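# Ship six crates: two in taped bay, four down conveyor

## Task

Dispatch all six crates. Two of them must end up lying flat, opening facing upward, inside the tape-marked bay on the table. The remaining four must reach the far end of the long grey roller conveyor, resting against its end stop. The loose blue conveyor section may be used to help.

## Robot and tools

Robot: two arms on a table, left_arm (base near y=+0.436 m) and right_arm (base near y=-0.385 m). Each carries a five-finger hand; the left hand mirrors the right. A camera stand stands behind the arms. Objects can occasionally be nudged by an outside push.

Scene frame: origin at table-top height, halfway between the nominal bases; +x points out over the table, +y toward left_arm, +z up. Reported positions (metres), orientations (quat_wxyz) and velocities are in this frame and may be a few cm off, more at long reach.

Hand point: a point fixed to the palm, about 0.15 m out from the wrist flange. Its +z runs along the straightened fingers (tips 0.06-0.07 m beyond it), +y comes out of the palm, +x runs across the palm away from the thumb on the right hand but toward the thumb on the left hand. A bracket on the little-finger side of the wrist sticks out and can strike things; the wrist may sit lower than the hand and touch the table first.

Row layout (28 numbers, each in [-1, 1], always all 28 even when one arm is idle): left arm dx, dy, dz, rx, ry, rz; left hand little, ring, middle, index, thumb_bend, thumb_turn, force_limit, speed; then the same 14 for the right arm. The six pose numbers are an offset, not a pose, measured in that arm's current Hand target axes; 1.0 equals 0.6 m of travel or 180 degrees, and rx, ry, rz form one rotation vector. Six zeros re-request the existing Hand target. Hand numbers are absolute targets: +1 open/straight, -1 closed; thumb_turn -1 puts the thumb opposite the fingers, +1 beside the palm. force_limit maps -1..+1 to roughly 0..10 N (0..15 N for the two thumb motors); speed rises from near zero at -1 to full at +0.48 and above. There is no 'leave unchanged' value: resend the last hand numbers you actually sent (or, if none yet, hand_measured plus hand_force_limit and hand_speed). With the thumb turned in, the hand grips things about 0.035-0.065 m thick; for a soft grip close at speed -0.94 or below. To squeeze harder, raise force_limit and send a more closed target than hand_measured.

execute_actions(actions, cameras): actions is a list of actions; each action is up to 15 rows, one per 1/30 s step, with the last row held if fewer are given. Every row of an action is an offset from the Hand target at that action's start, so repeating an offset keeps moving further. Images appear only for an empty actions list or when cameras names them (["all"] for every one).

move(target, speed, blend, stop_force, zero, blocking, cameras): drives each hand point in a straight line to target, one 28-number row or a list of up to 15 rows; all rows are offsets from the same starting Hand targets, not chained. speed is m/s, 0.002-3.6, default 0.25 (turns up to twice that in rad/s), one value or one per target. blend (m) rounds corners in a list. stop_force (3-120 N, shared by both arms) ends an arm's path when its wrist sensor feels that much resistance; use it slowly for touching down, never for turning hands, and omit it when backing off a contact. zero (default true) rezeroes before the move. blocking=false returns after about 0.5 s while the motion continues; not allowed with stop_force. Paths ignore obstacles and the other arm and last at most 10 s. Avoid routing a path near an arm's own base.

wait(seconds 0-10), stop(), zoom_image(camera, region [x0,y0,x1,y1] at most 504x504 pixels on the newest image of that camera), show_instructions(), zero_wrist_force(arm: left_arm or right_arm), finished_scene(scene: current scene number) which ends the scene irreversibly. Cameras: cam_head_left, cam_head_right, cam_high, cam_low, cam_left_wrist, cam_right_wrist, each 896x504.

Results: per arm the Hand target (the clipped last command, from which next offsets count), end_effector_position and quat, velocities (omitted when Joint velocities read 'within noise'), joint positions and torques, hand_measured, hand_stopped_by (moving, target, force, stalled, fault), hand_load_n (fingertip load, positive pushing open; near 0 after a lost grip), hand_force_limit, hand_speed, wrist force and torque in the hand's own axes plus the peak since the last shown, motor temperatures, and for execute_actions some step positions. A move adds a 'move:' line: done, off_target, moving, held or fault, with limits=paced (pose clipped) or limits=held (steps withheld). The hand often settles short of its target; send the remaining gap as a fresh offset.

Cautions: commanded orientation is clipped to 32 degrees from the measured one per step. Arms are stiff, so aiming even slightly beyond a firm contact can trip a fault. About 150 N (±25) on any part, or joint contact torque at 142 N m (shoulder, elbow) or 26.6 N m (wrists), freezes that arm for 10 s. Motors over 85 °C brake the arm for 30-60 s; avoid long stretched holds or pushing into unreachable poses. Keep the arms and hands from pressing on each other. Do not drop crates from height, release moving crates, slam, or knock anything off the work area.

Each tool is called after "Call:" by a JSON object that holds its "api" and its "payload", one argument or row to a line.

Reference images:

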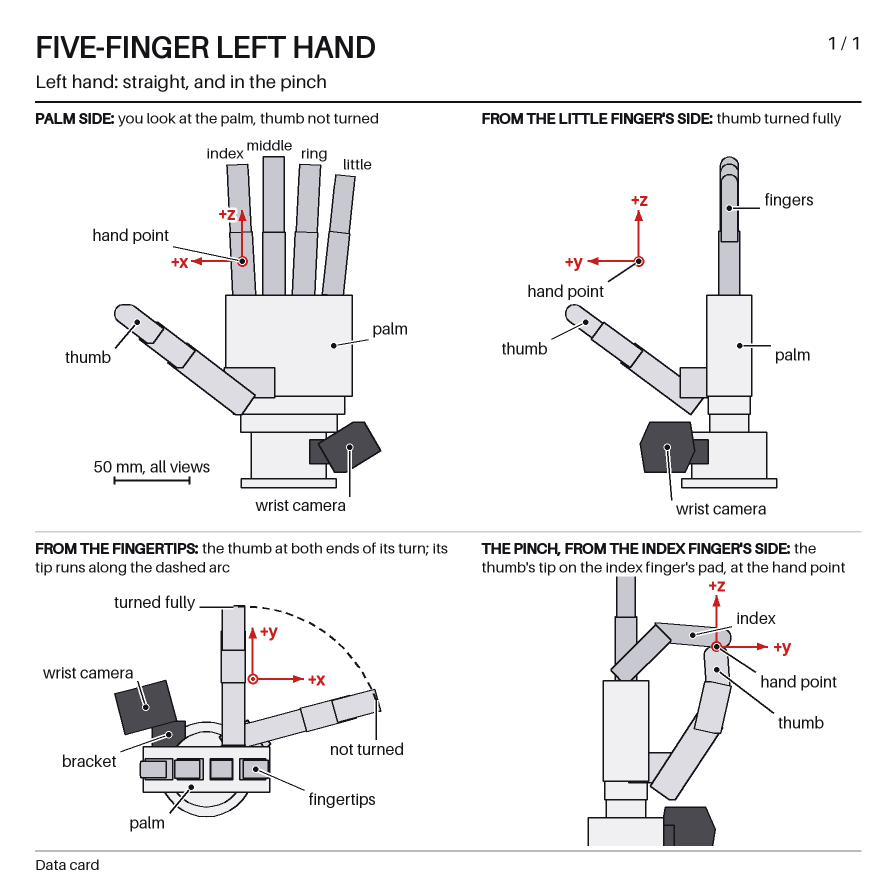

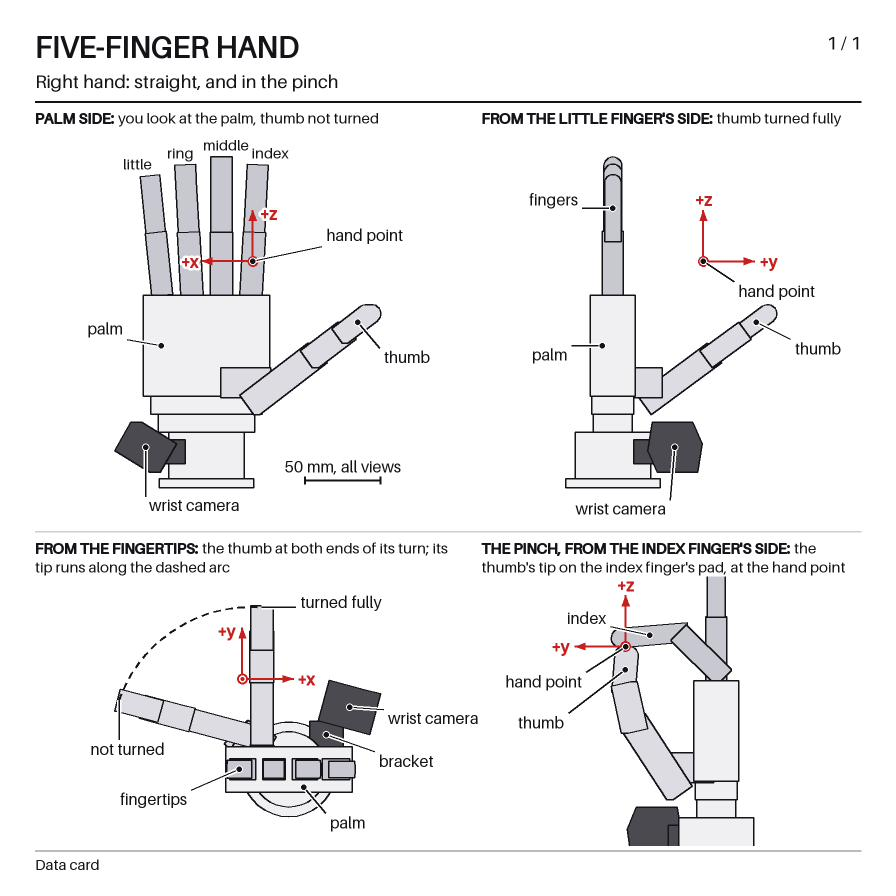

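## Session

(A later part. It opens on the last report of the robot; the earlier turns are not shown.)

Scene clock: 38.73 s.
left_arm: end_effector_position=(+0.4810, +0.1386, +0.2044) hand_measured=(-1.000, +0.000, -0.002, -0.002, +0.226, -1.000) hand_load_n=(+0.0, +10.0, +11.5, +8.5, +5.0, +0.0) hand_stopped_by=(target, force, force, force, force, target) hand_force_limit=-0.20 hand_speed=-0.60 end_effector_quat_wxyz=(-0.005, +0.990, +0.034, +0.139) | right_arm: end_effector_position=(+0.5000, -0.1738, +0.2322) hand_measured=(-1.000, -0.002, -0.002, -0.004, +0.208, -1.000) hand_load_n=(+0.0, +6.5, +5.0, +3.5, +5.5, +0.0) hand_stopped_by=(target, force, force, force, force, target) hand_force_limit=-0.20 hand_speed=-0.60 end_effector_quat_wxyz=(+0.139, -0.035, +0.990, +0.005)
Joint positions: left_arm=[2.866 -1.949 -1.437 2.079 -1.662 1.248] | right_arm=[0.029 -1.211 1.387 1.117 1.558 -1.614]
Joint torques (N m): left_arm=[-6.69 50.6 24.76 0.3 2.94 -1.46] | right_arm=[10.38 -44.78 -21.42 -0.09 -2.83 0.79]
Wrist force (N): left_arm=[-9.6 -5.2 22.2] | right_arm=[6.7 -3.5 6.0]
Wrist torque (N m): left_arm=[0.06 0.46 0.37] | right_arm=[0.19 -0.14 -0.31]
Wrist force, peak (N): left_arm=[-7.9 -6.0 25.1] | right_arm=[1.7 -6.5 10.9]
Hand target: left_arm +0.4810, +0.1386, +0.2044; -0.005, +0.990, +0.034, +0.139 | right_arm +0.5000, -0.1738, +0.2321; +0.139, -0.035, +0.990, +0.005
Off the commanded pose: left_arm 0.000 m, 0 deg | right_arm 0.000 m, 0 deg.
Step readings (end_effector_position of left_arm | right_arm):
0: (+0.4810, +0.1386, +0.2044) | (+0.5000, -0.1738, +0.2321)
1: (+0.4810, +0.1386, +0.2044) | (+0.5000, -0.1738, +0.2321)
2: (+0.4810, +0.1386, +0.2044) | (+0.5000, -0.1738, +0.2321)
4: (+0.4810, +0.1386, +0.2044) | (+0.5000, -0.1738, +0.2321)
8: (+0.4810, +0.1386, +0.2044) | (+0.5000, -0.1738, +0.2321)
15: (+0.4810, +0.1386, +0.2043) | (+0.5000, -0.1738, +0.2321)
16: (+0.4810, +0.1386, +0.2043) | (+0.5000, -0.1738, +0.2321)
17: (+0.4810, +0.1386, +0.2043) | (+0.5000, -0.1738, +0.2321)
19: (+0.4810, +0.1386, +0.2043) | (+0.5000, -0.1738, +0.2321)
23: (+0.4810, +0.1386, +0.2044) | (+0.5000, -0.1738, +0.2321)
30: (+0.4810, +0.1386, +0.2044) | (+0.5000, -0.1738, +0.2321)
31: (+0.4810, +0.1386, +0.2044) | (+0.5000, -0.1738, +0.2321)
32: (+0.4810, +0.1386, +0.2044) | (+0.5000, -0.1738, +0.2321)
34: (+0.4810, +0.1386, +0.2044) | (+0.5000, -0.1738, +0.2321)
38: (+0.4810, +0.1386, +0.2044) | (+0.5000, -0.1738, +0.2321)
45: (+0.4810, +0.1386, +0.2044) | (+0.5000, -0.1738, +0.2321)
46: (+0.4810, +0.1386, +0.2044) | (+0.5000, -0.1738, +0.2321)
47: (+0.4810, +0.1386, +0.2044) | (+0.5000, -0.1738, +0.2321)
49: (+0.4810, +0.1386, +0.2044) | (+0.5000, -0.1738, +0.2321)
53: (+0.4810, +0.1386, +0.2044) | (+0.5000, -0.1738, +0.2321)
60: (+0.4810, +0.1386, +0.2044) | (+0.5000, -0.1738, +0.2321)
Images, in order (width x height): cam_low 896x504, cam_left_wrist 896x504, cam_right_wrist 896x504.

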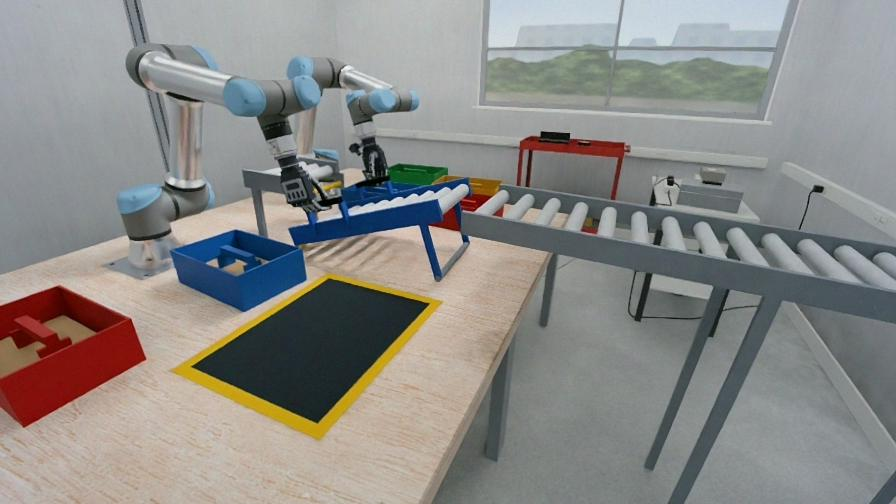

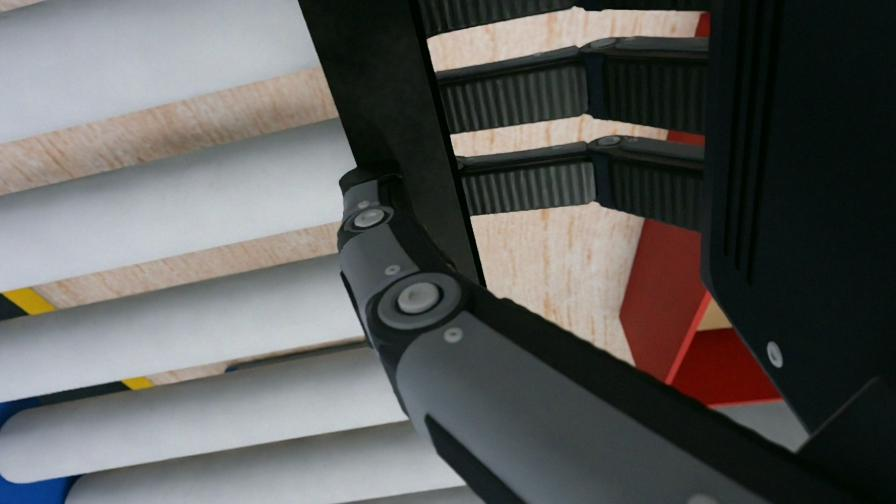

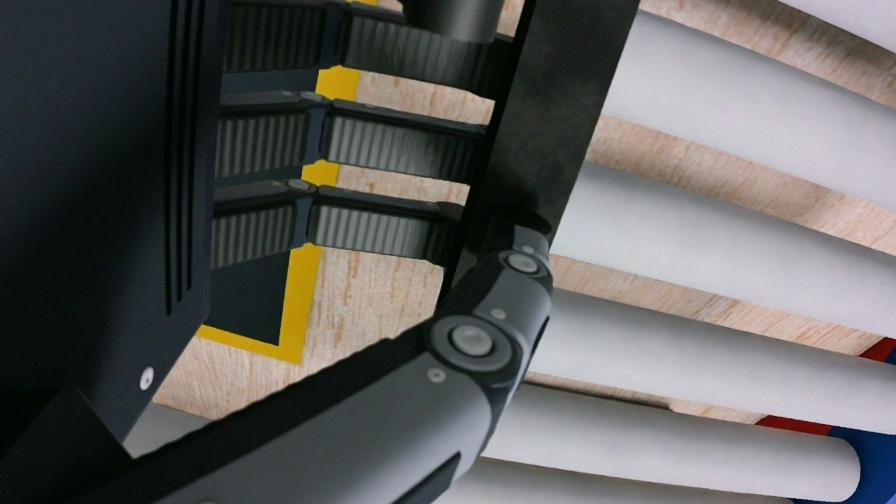

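Call:
{"api": "execute_actions", "payload": {
  "actions": [],
  "cameras": ["cam_high","cam_low"]
}}

Scene clock: 42.33 s.
left_arm: end_effector_position=(+0.4810, +0.1386, +0.2044) hand_measured=(-1.000, +0.000, -0.002, -0.002, +0.226, -1.000) hand_load_n=(+0.0, +10.0, +11.5, +8.5, +5.5, +0.0) hand_stopped_by=(target, force, force, force, force, target) hand_force_limit=-0.20 hand_speed=-0.60 end_effector_quat_wxyz=(-0.005, +0.990, +0.034, +0.139) | right_arm: end_effector_position=(+0.5000, -0.1738, +0.2321) hand_measured=(-1.000, -0.002, -0.002, -0.004, +0.208, -1.000) hand_load_n=(+0.0, +6.5, +5.0, +3.5, +5.5, +0.0) hand_stopped_by=(target, force, force, force, force, target) hand_force_limit=-0.20 hand_speed=-0.60 end_effector_quat_wxyz=(+0.139, -0.035, +0.990, +0.005)
Joint positions: left_arm=[2.866 -1.949 -1.437 2.079 -1.662 1.248] | right_arm=[0.029 -1.211 1.387 1.117 1.558 -1.614]
Joint velocities: within noise
Joint torques (N m): left_arm=[-2.12 41.79 18.02 0.32 -0.54 -1.31] | right_arm=[8.84 -26.33 -16.37 -0.14 0.49 0.63]
Motor temperatures (°C): left_arm=[39 41 35 35 47 43] | right_arm=[31 34 34 38 49 42]
Wrist force (N): left_arm=[-9.5 -5.3 22.4] | right_arm=[6.5 -3.5 6.0]
Wrist torque (N m): left_arm=[0.02 0.45 0.37] | right_arm=[0.20 -0.11 -0.33]
Wrist force, peak (N): left_arm=[-9.5 -5.2 22.6] | right_arm=[6.8 -3.7 6.2]
Hand target: left_arm +0.4810, +0.1386, +0.2044; -0.005, +0.990, +0.034, +0.139 | right_arm +0.5000, -0.1738, +0.2321; +0.139, -0.035, +0.990, +0.005
Off the commanded pose: left_arm 0.000 m, 0 deg | right_arm 0.000 m, 0 deg.
Images, in order (width x height): cam_high 896x504, cam_low 896x504.

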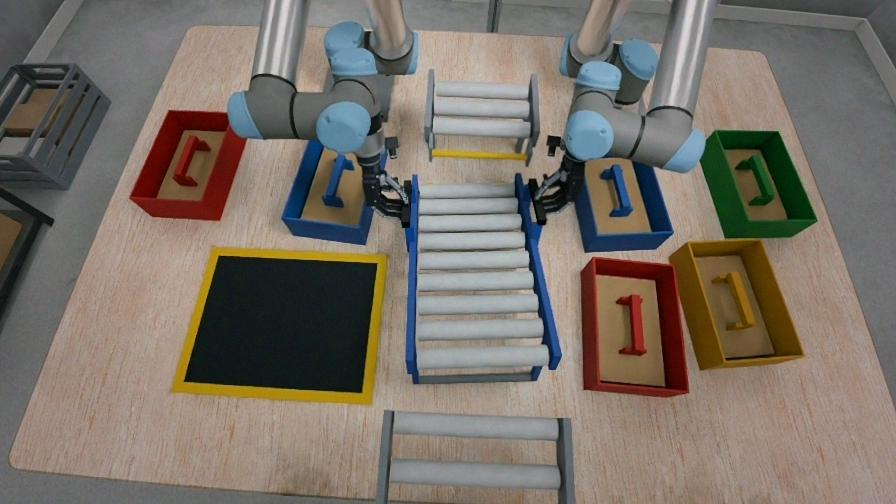

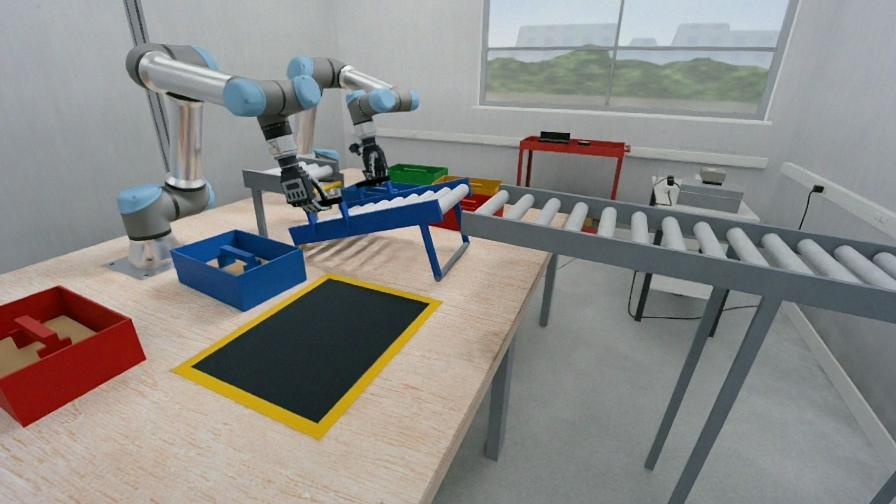

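Call:
{"api": "move", "payload": {
  "target": [0.0266,0,-0.0236,0,-0.01667,0,-1,-0.6,-0.6,-0.6,-0.5,-1,-0.2,-0.6,-0.0275,0,-0.0237,0,0.01667,0,-1,-0.6,-0.6,-0.6,-0.5,-1,-0.2,-0.6],
  "speed": 0.04,
  "cameras": ["cam_high","cam_low"]
}}

Scene clock: 50.53 s.
left_arm: end_effector_position=(+0.4924, +0.1394, +0.2224) hand_measured=(-1.000, +0.000, -0.002, -0.002, +0.226, -1.000) hand_load_n=(+0.0, +10.0, +11.5, +8.5, +5.5, -0.5) hand_stopped_by=(target, force, force, force, force, target) hand_force_limit=-0.20 hand_speed=-0.60 end_effector_quat_wxyz=(-0.004, +0.993, +0.034, +0.113) | right_arm: end_effector_position=(+0.5119, -0.1730, +0.2503) hand_measured=(-1.000, -0.002, -0.002, -0.004, +0.206, -1.000) hand_load_n=(+0.0, +8.5, +8.5, +6.5, +1.0, +0.5) hand_stopped_by=(target, force, force, force, force, target) hand_force_limit=-0.20 hand_speed=-0.60 end_effector_quat_wxyz=(+0.113, -0.035, +0.993, +0.004)
Joint positions: left_arm=[2.883 -1.99 -1.332 1.966 -1.642 1.261] | right_arm=[0.031 -1.155 1.262 1.238 1.561 -1.613]
Joint torques (N m): left_arm=[7.51 38.04 43.27 -1.65 4.33 1.43] | right_arm=[14.19 -31.56 -29.43 7.14 0.76 0.69]
Wrist force (N): left_arm=[-13.3 -8.4 21.0] | right_arm=[-6.1 -0.3 18.8]
Wrist torque (N m): left_arm=[0.02 0.47 0.29] | right_arm=[0.19 -0.67 -0.14]
Wrist force, peak (N): left_arm=[-9.1 -3.8 24.5] | right_arm=[-6.1 -0.3 18.8]
Hand target: left_arm +0.4924, +0.1394, +0.2224; -0.004, +0.993, +0.034, +0.113 | right_arm +0.5119, -0.1729, +0.2503; +0.113, -0.035, +0.993, +0.004
Off the commanded pose: left_arm 0.000 m, 0 deg | right_arm 0.000 m, 0 deg.
move: done
Images, in order (width x height): cam_high 896x504, cam_low 896x504.

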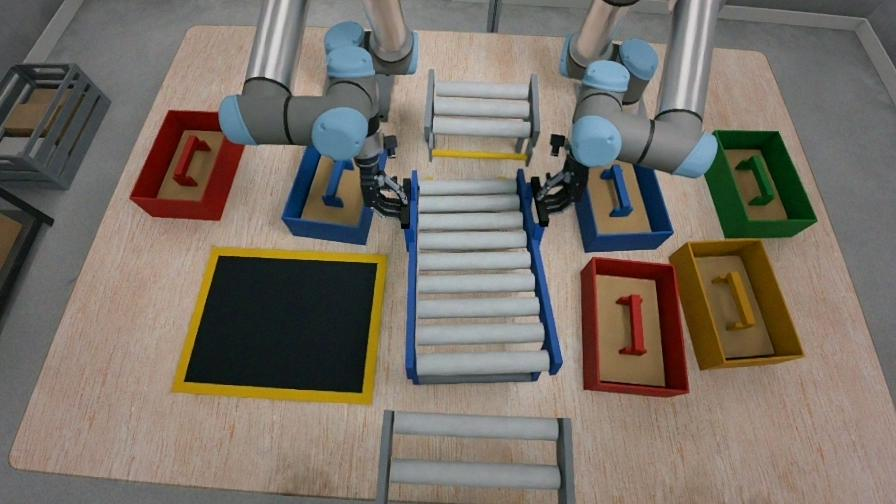

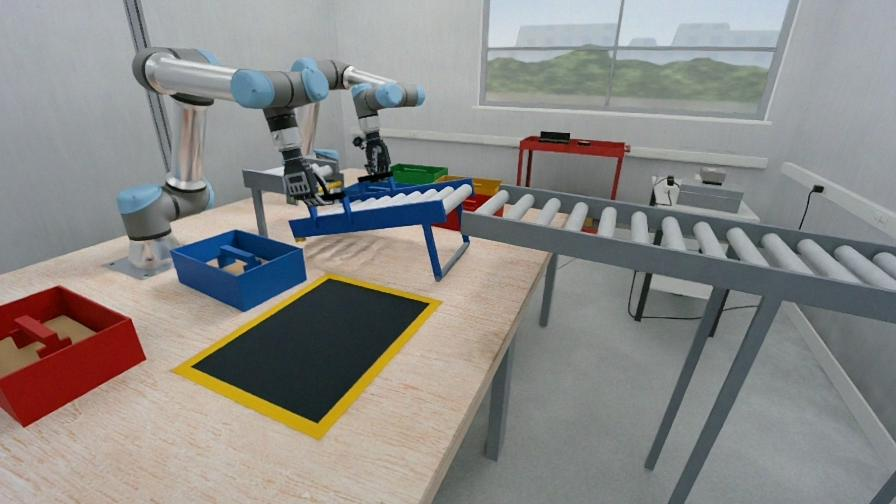

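Call:
{"api": "zoom_image", "payload": {
  "camera": "cam_low",
  "region": [240, 140, 500, 300]
}}

Call:
{"api": "zoom_image", "payload": {
  "camera": "cam_high",
  "region": [370, 130, 590, 260]
}}

Scaled by 1.938 from the camera's 896x504 image, which has a finer 1280x720 frame.

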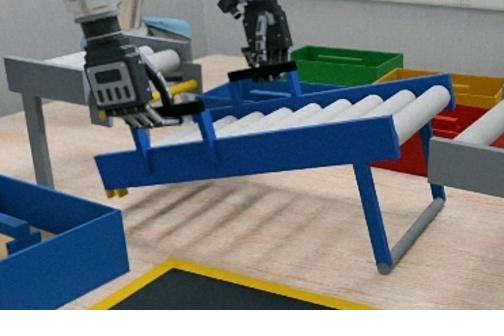

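Scaled by 2.291 from the camera's 896x504 image, which has a finer 1280x720 frame.

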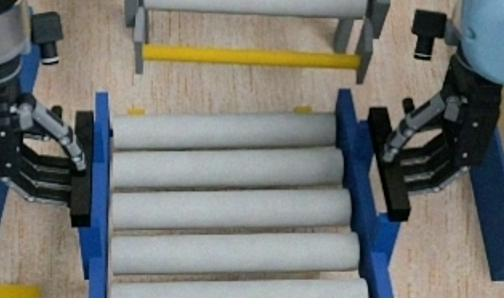

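Call:
{"api": "move", "payload": {
  "target": [0.0495,-0.0091,-0.0371,-0.00101,-0.02777,0.00547,-1,-0.6,-0.6,-0.6,-0.5,-1,-0.2,-0.6,-0.0415,0.0090,-0.0393,0.00101,0.02777,0.00547,-1,-0.6,-0.6,-0.6,-0.5,-1,-0.2,-0.6],
  "speed": 0.05,
  "cameras": ["cam_high","cam_low"]
}}

Call:
{"api": "zoom_image", "payload": {
  "camera": "cam_low",
  "region": [240, 140, 500, 300]
}}

Call:
{"api": "zoom_image", "payload": {
  "camera": "cam_high",
  "region": [370, 130, 590, 260]
}}

Scene clock: 54.63 s.
left_arm: end_effector_position=(+0.5159, +0.1465, +0.2508) hand_measured=(-1.000, +0.038, +0.018, +0.006, +0.226, -1.000) hand_load_n=(+0.0, +20.5, +30.0, +22.0, +0.0, +0.0) hand_stopped_by=(target, force, force, force, force, target) hand_force_limit=-0.20 hand_speed=-0.60 end_effector_quat_wxyz=(-0.002, +0.997, +0.026, +0.070) | right_arm: end_effector_position=(+0.5304, -0.1662, +0.2789) hand_measured=(-1.000, -0.002, -0.002, -0.004, +0.206, -1.000) hand_load_n=(+0.0, +18.0, +14.0, +3.5, +0.0, +0.0) hand_stopped_by=(target, force, force, force, force, target) hand_force_limit=-0.20 hand_speed=-0.60 end_effector_quat_wxyz=(+0.069, -0.026, +0.997, +0.002)
Joint positions: left_arm=[2.924 -2.075 -1.135 1.774 -1.607 1.314] | right_arm=[0.048 -1.049 1.035 1.445 1.569 -1.58]
Joint torques (N m): left_arm=[14.48 68.9 63.14 -4.56 2.79 1.07] | right_arm=[10.6 -43.7 -37.14 6.02 1.03 1.34]
Wrist force (N): left_arm=[-23.9 8.0 73.0] | right_arm=[3.5 3.8 32.0]
Wrist torque (N m): left_arm=[0.03 1.51 -0.34] | right_arm=[0.19 -1.06 -0.03]
Wrist force, peak (N): left_arm=[-25.1 11.8 75.7] | right_arm=[1.8 1.7 34.2]
Hand target: left_arm +0.5159, +0.1465, +0.2508; -0.002, +0.997, +0.026, +0.069 | right_arm +0.5305, -0.1662, +0.2789; +0.069, -0.026, +0.997, +0.002
Off the commanded pose: left_arm 0.000 m, 0 deg | right_arm 0.000 m, 0 deg.
move: done
Images, in order (width x height): cam_high 896x504, cam_low 896x504.

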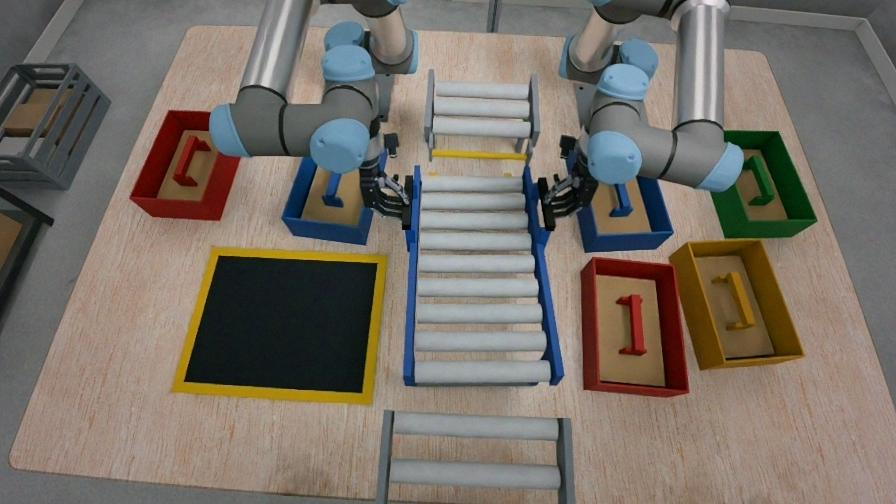

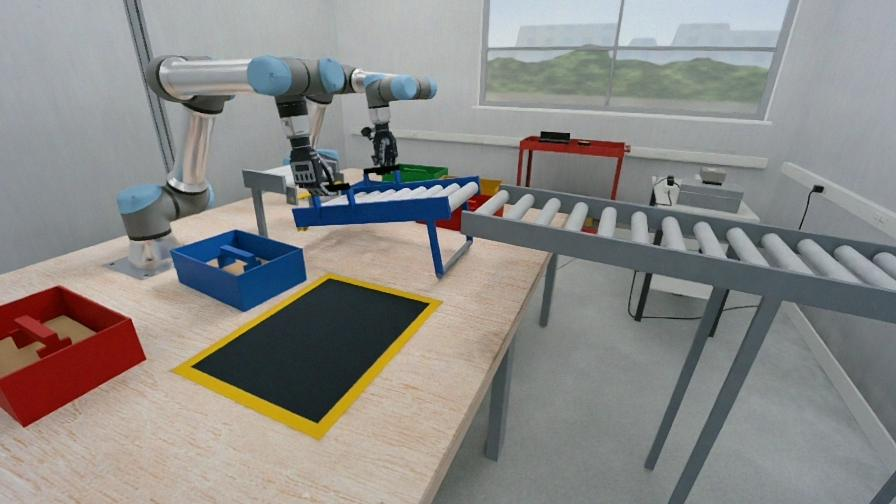

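Scaled by 1.938 from the camera's 896x504 image, which has a finer 1280x720 frame.

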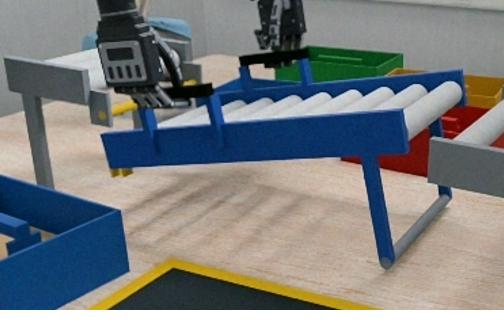

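Scaled by 2.291 from the camera's 896x504 image, which has a finer 1280x720 frame.

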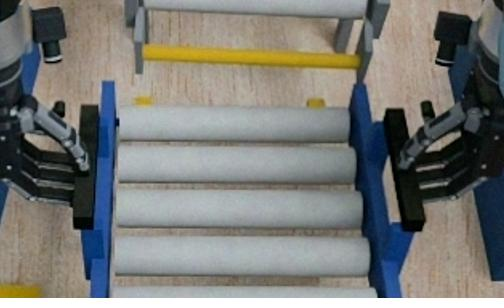

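Call:
{"api": "move", "payload": {
  "target": [
    [-0.0460,0.0098,0.0413,0.00101,0.02777,-0.00547,-1,-0.6,-0.6,-0.6,-0.5,-1,-0.2,-0.6,0.0379,-0.0095,0.0428,-0.00101,-0.02777,-0.00547,-1,-0.6,-0.6,-0.6,-0.5,-1,-0.2,-0.6],
    [0.0035,0.0125,0.0483,0.00101,0.02777,-0.00547,-1,-0.6,-0.6,-0.6,-0.5,-1,-0.2,-0.6,-0.0117,-0.0122,0.0498,-0.00101,-0.02777,-0.00547,-1,-0.6,-0.6,-0.6,-0.5,-1,-0.2,-0.6]
  ],
  "speed": 0.05,
  "cameras": ["cam_high","cam_low"]
}}

Call:
{"api": "zoom_image", "payload": {
  "camera": "cam_high",
  "region": [370, 130, 590, 260]
}}

Scene clock: 61.87 s.
left_arm: end_effector_position=(+0.5223, +0.1393, +0.2224) hand_measured=(-1.000, +0.034, +0.016, +0.006, +0.226, -1.000) hand_load_n=(+0.0, +1.0, +8.5, +10.5, +0.0, +0.0) hand_stopped_by=(target, force, force, force, force, target) hand_force_limit=-0.20 hand_speed=-0.60 end_effector_quat_wxyz=(-0.004, +0.993, +0.034, +0.113) | right_arm: end_effector_position=(+0.5418, -0.1730, +0.2503) hand_measured=(-1.000, -0.002, -0.002, -0.002, +0.206, -1.000) hand_load_n=(+0.0, +8.5, +8.0, +5.5, +0.5, -0.5) hand_stopped_by=(target, force, force, force, force, target) hand_force_limit=-0.20 hand_speed=-0.60 end_effector_quat_wxyz=(+0.113, -0.035, +0.993, +0.004)
Joint positions: left_arm=[2.898 -2.055 -1.234 1.935 -1.638 1.275] | right_arm=[0.03 -1.08 1.151 1.274 1.56 -1.614]
Joint torques (N m): left_arm=[6.54 39.99 39.27 -1.97 4.63 1.94] | right_arm=[-6.83 -34.45 -33.34 3.11 -1.26 -1.09]
Wrist force (N): left_arm=[-8.9 -9.6 15.7] | right_arm=[7.7 -7.7 15.2]
Wrist torque (N m): left_arm=[0.06 -0.02 0.19] | right_arm=[0.22 -0.27 -0.24]
Wrist force, peak (N): left_arm=[-25.7 7.6 73.8] | right_arm=[7.5 1.9 32.8]
Hand target: left_arm +0.5224, +0.1393, +0.2224; -0.004, +0.993, +0.034, +0.113 | right_arm +0.5419, -0.1730, +0.2503; +0.113, -0.035, +0.993, +0.004
Off the commanded pose: left_arm 0.000 m, 0 deg | right_arm 0.000 m, 0 deg.
move: done
Images, in order (width x height): cam_high 896x504, cam_low 896x504.

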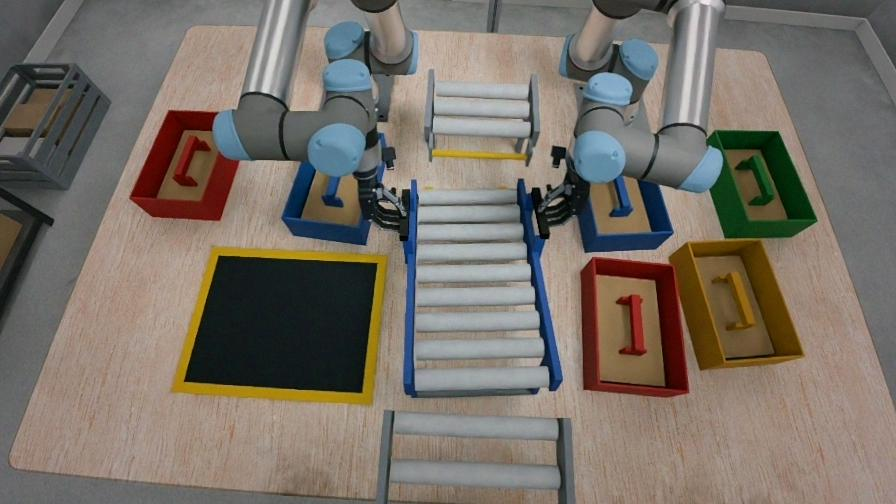

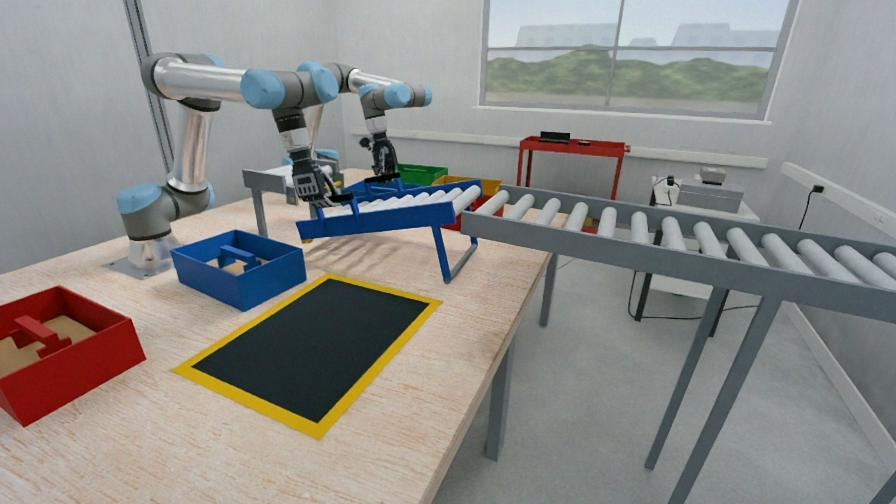

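Scaled by 2.291 from the camera's 896x504 image, which has a finer 1280x720 frame.

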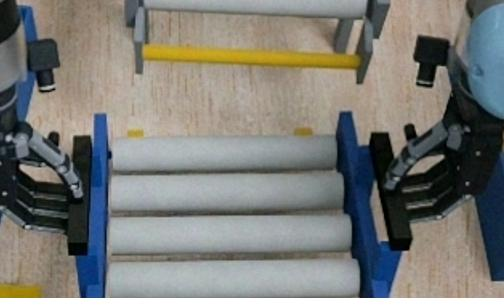

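Call:
{"api": "move", "payload": {
  "target": [0.0158,-0.0195,0.0037,-0.00438,0,0.01895,-1,-0.6,-0.6,-0.6,-0.5,-1,-0.2,-0.6,0.0152,0.0205,-0.0035,0.00438,0,0.01895,-1,-0.6,-0.6,-0.6,-0.5,-1,-0.2,-0.6],
  "speed": 0.04,
  "cameras": ["cam_high","cam_low"]
}}

Call:
{"api": "zoom_image", "payload": {
  "camera": "cam_high",
  "region": [370, 130, 590, 260]
}}

Scene clock: 65.57 s.
left_arm: end_effector_position=(+0.5313, +0.1516, +0.2224) hand_measured=(-1.000, +0.034, +0.016, +0.006, +0.226, -1.000) hand_load_n=(+0.0, +1.0, +9.0, +11.0, +0.0, -0.5) hand_stopped_by=(target, force, force, force, force, target) hand_force_limit=-0.20 hand_speed=-0.60 end_effector_quat_wxyz=(-0.001, +0.994, +0.004, +0.113) | right_arm: end_effector_position=(+0.5318, -0.1614, +0.2503) hand_measured=(-1.000, -0.002, -0.002, -0.002, +0.206, -1.000) hand_load_n=(+0.0, +9.5, +10.0, +7.5, -0.5, +0.0) hand_stopped_by=(target, force, force, force, force, target) hand_force_limit=-0.20 hand_speed=-0.60 end_effector_quat_wxyz=(+0.113, -0.004, +0.994, +0.001)
Joint positions: left_arm=[2.939 -2.062 -1.223 1.936 -1.616 1.375] | right_arm=[0.065 -1.102 1.184 1.263 1.582 -1.52]
Joint torques (N m): left_arm=[7.31 40.94 42.1 -2.09 4.32 1.68] | right_arm=[14.55 -57.83 -14.98 2.59 0.34 1.14]
Wrist force (N): left_arm=[-10.8 -8.4 17.4] | right_arm=[-2.9 -1.1 22.2]
Wrist torque (N m): left_arm=[0.06 -0.03 0.15] | right_arm=[0.18 -0.66 -0.23]
Wrist force, peak (N): left_arm=[-11.0 -10.5 18.2] | right_arm=[-3.1 -3.0 22.3]
Hand target: left_arm +0.5313, +0.1516, +0.2224; -0.001, +0.994, +0.004, +0.113 | right_arm +0.5317, -0.1613, +0.2503; +0.113, -0.004, +0.994, +0.001
Off the commanded pose: left_arm 0.000 m, 0 deg | right_arm 0.000 m, 0 deg.
move: done
Images, in order (width x height): cam_high 896x504, cam_low 896x504.

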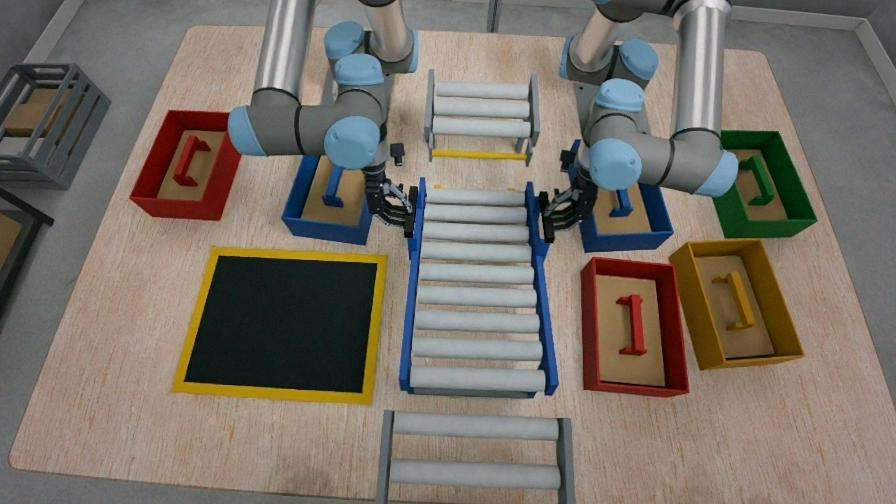

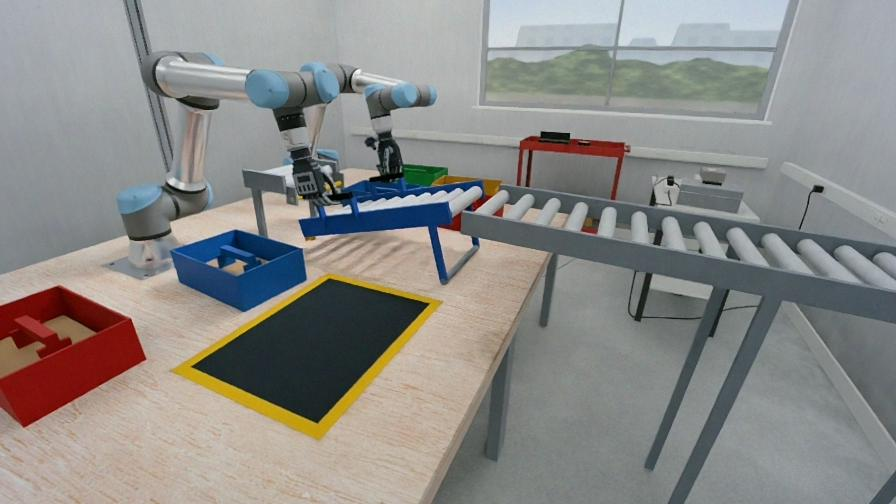

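Scaled by 2.291 from the camera's 896x504 image, which has a finer 1280x720 frame.

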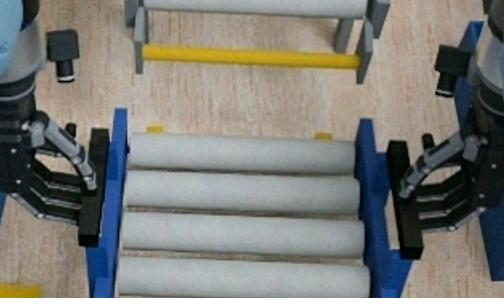

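Call:
{"api": "zoom_image", "payload": {
  "camera": "cam_high",
  "region": [370, 340, 600, 440]
}}

Call:
{"api": "zoom_image", "payload": {
  "camera": "cam_low",
  "region": [400, 160, 600, 290]
}}

Call:
{"api": "zoom_image", "payload": {
  "camera": "cam_low",
  "region": [230, 140, 410, 260]
}}

Scaled by 2.191 from the camera's 896x504 image, which has a finer 1280x720 frame.

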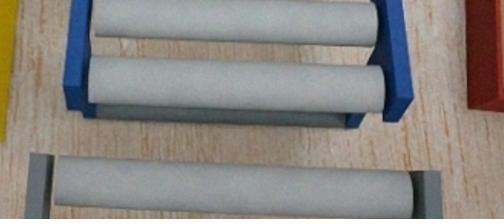

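Scaled by 2.520 from the camera's 896x504 image, which has a finer 1280x720 frame.

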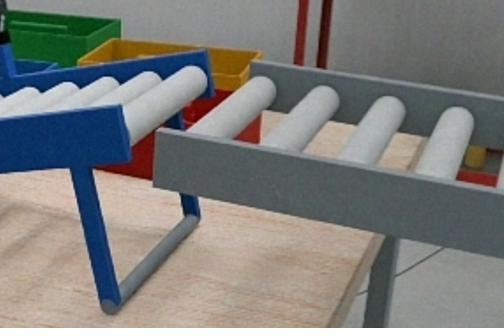

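Scaled by 2.800 from the camera's 896x504 image, which has a finer 1280x720 frame.

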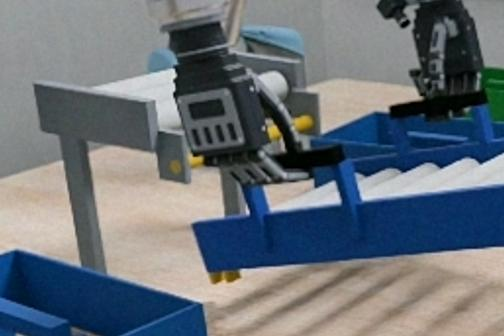

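Call:
{"api": "move", "payload": {
  "target": [
    [0.0329,-0.0023,-0.0374,0,-0.02639,0,-1,-0.6,-0.6,-0.6,-0.5,-1,-0.2,-0.6,-0.0342,0.0021,-0.0372,0,0.02639,0,-1,-0.6,-0.6,-0.6,-0.5,-1,-0.2,-0.6],
    [0.0690,-0.0045,-0.0713,0,-0.05278,0,-1,-0.6,-0.6,-0.6,-0.5,-1,-0.2,-0.6,-0.0719,0.0043,-0.0712,0,0.05278,0,-1,-0.6,-0.6,-0.6,-0.5,-1,-0.2,-0.6]
  ],
  "speed": 0.05,
  "blend": 0.01,
  "cameras": ["cam_high","cam_low"]
}}

Call:
{"api": "zoom_image", "payload": {
  "camera": "cam_high",
  "region": [370, 130, 590, 260]
}}

Call:
{"api": "zoom_image", "payload": {
  "camera": "cam_low",
  "region": [400, 160, 600, 290]
}}

Call:
{"api": "zoom_image", "payload": {
  "camera": "cam_low",
  "region": [230, 140, 410, 260]
}}

Scene clock: 79.80 s.
left_arm: end_effector_position=(+0.5620, +0.1545, +0.2733) hand_measured=(-1.000, +0.034, +0.016, +0.006, +0.226, -1.000) hand_load_n=(+0.5, +2.0, +8.0, +9.0, +0.0, +0.0) hand_stopped_by=(target, force, force, force, force, target) hand_force_limit=-0.20 hand_speed=-0.60 end_effector_quat_wxyz=(+0.000, +1.000, +0.004, +0.030) | right_arm: end_effector_position=(+0.5642, -0.1586, +0.3016) hand_measured=(-1.000, -0.002, -0.002, -0.002, +0.206, -1.000) hand_load_n=(+0.0, +11.0, +12.0, +9.0, +0.0, +0.0) hand_stopped_by=(target, force, force, force, force, target) hand_force_limit=-0.20 hand_speed=-0.60 end_effector_quat_wxyz=(+0.030, -0.004, +1.000, +0.000)
Joint positions: left_arm=[2.969 -2.245 -0.813 1.547 -1.582 1.4] | right_arm=[0.063 -0.879 0.711 1.679 1.573 -1.521]
Joint torques (N m): left_arm=[6.1 46.67 36.68 -5.07 4.07 2.31] | right_arm=[14.92 -47.02 -32.75 6.67 -0.58 -1.85]
Wrist force (N): left_arm=[1.6 -4.7 16.6] | right_arm=[-1.3 -3.2 26.5]
Wrist torque (N m): left_arm=[0.03 0.08 0.27] | right_arm=[0.26 -0.74 0.05]
Wrist force, peak (N): left_arm=[-11.1 -8.2 18.1] | right_arm=[-1.3 -3.1 27.4]
Hand target: left_arm +0.5620, +0.1546, +0.2733; +0.000, +1.000, +0.004, +0.030 | right_arm +0.5642, -0.1585, +0.3016; +0.030, -0.004, +1.000, +0.000
Off the commanded pose: left_arm 0.000 m, 0 deg | right_arm 0.000 m, 0 deg.
move: done
Images, in order (width x height): cam_high 896x504, cam_low 896x504.

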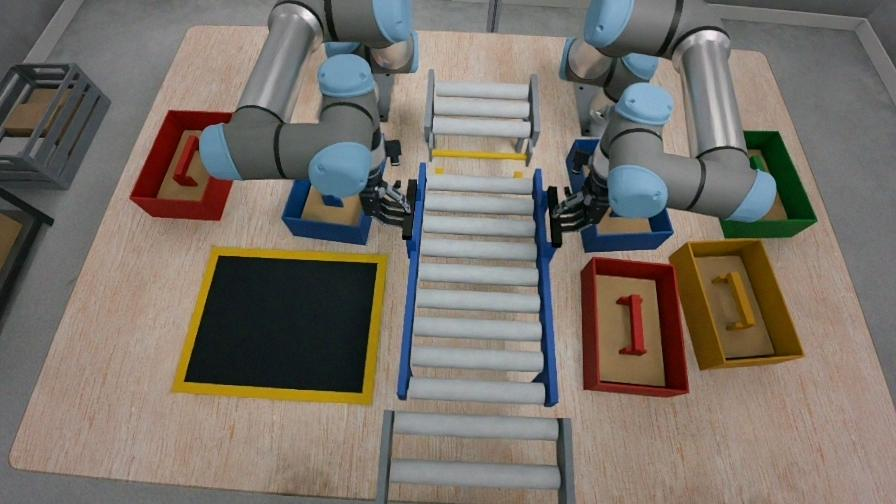

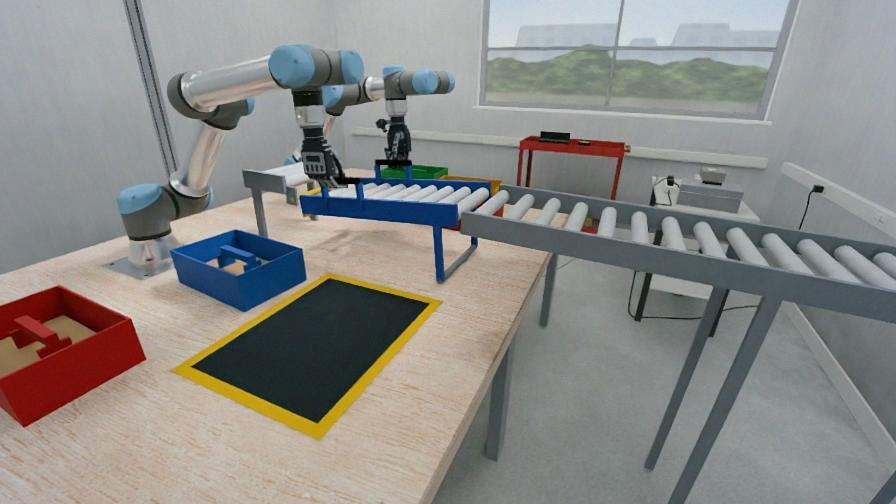

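Scaled by 2.291 from the camera's 896x504 image, which has a finer 1280x720 frame.

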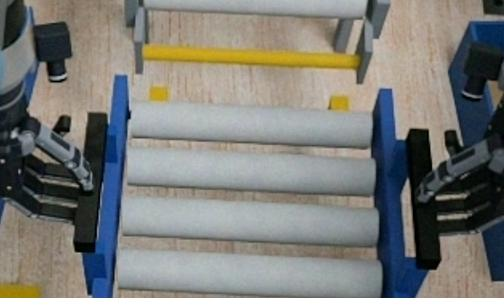

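Scaled by 2.520 from the camera's 896x504 image, which has a finer 1280x720 frame.

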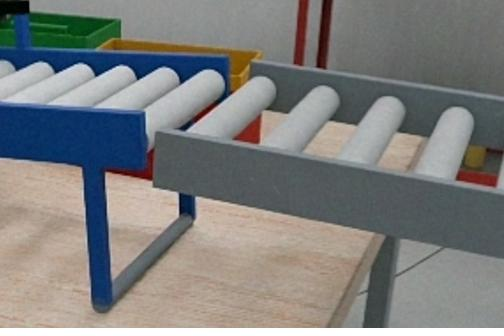

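Scaled by 2.800 from the camera's 896x504 image, which has a finer 1280x720 frame.

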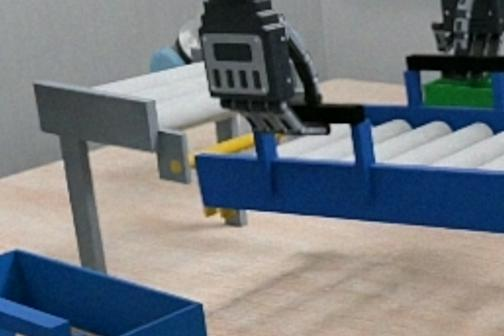

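Call:
{"api": "move", "payload": {
  "target": [
    [0.0112,0,-0.0195,0,-0.01389,0,-1,-0.6,-0.6,-0.6,-0.5,-1,-0.2,-0.6,-0.0117,0,-0.0195,0,0.01389,0,-1,-0.6,-0.6,-0.6,-0.5,-1,-0.2,-0.6],
    [0.0208,0,-0.0385,0,-0.02778,0,-1,-0.6,-0.6,-0.6,-0.5,-1,-0.2,-0.6,-0.0223,0,-0.0385,0,0.02778,0,-1,-0.6,-0.6,-0.6,-0.5,-1,-0.2,-0.6]
  ],
  "speed": 0.04,
  "blend": 0.005,
  "cameras": ["cam_high","cam_low"]
}}

Call:
{"api": "zoom_image", "payload": {
  "camera": "cam_high",
  "region": [370, 130, 590, 260]
}}

Call:
{"api": "zoom_image", "payload": {
  "camera": "cam_low",
  "region": [400, 160, 600, 290]
}}

Call:
{"api": "zoom_image", "payload": {
  "camera": "cam_low",
  "region": [230, 140, 410, 260]
}}

Scene clock: 84.67 s.
left_arm: end_effector_position=(+0.5730, +0.1546, +0.2971) hand_measured=(-1.000, +0.034, +0.016, +0.006, +0.226, -1.000) hand_load_n=(+0.0, +1.5, +7.5, +7.5, +0.0, +0.0) hand_stopped_by=(target, force, force, force, force, target) hand_force_limit=-0.20 hand_speed=-0.60 end_effector_quat_wxyz=(+0.000, +1.000, +0.004, -0.013) | right_arm: end_effector_position=(+0.5761, -0.1585, +0.3254) hand_measured=(-1.000, -0.002, -0.002, -0.002, +0.206, -1.000) hand_load_n=(+0.0, +12.0, +13.5, +10.0, +0.0, +0.0) hand_stopped_by=(target, force, force, force, force, target) hand_force_limit=-0.20 hand_speed=-0.60 end_effector_quat_wxyz=(-0.013, -0.004, +1.000, +0.000)
Joint positions: left_arm=[2.978 -2.372 -0.546 1.32 -1.567 1.409] | right_arm=[0.06 -0.709 0.358 1.948 1.569 -1.524]
Joint torques (N m): left_arm=[4.39 48.43 36.62 -5.8 3.44 2.26] | right_arm=[15.88 -52.47 -32.64 7.7 -1.03 -2.11]
Wrist force (N): left_arm=[3.2 -6.3 14.7] | right_arm=[-3.9 -4.1 29.3]
Wrist torque (N m): left_arm=[0.04 0.08 0.32] | right_arm=[0.23 -0.85 0.15]
Wrist force, peak (N): left_arm=[1.6 -7.1 16.8] | right_arm=[-3.9 -4.1 29.3]
Hand target: left_arm +0.5731, +0.1546, +0.2972; +0.000, +1.000, +0.004, -0.013 | right_arm +0.5761, -0.1584, +0.3254; -0.014, -0.004, +1.000, +0.000
Off the commanded pose: left_arm 0.000 m, 0 deg | right_arm 0.000 m, 0 deg.
move: done
Images, in order (width x height): cam_high 896x504, cam_low 896x504.

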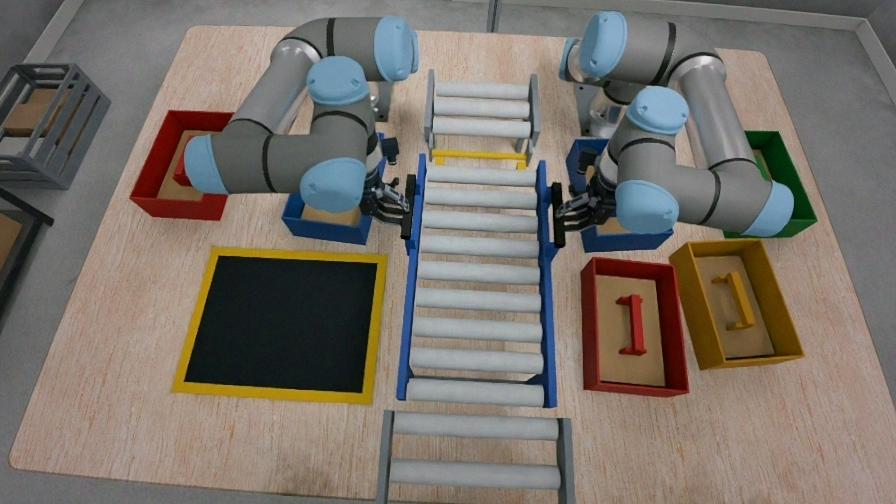

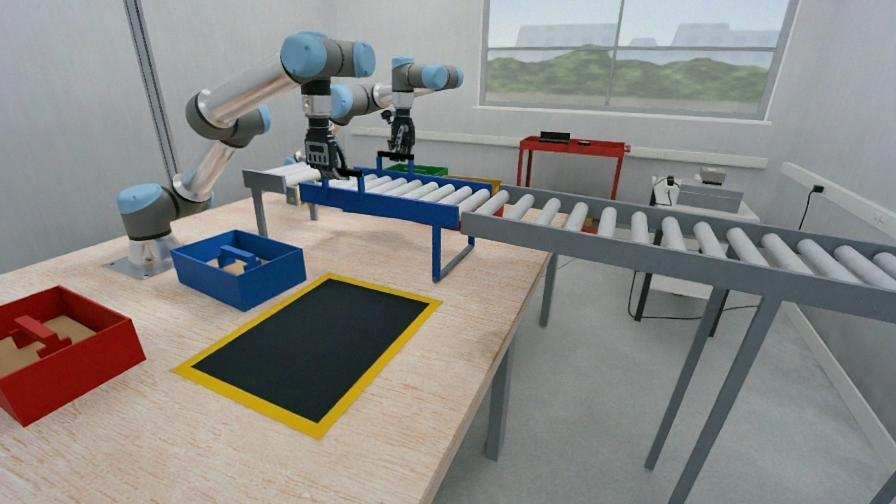

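Scaled by 2.291 from the camera's 896x504 image, which has a finer 1280x720 frame.

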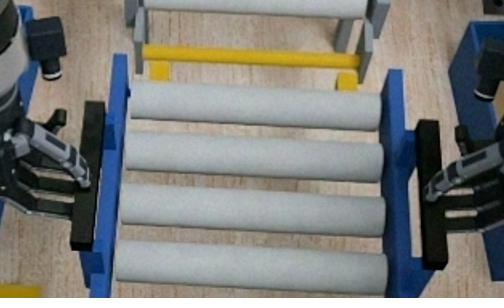

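Scaled by 2.520 from the camera's 896x504 image, which has a finer 1280x720 frame.

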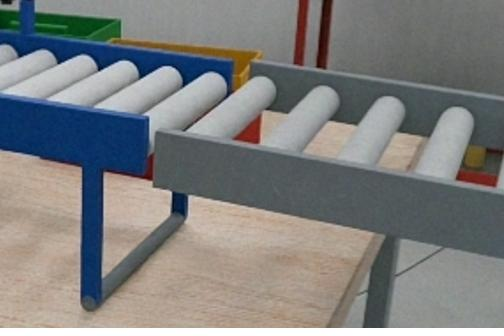

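Scaled by 2.800 from the camera's 896x504 image, which has a finer 1280x720 frame.

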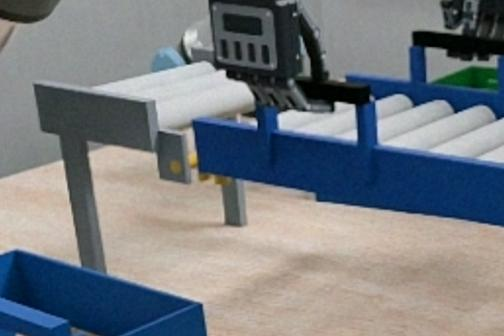

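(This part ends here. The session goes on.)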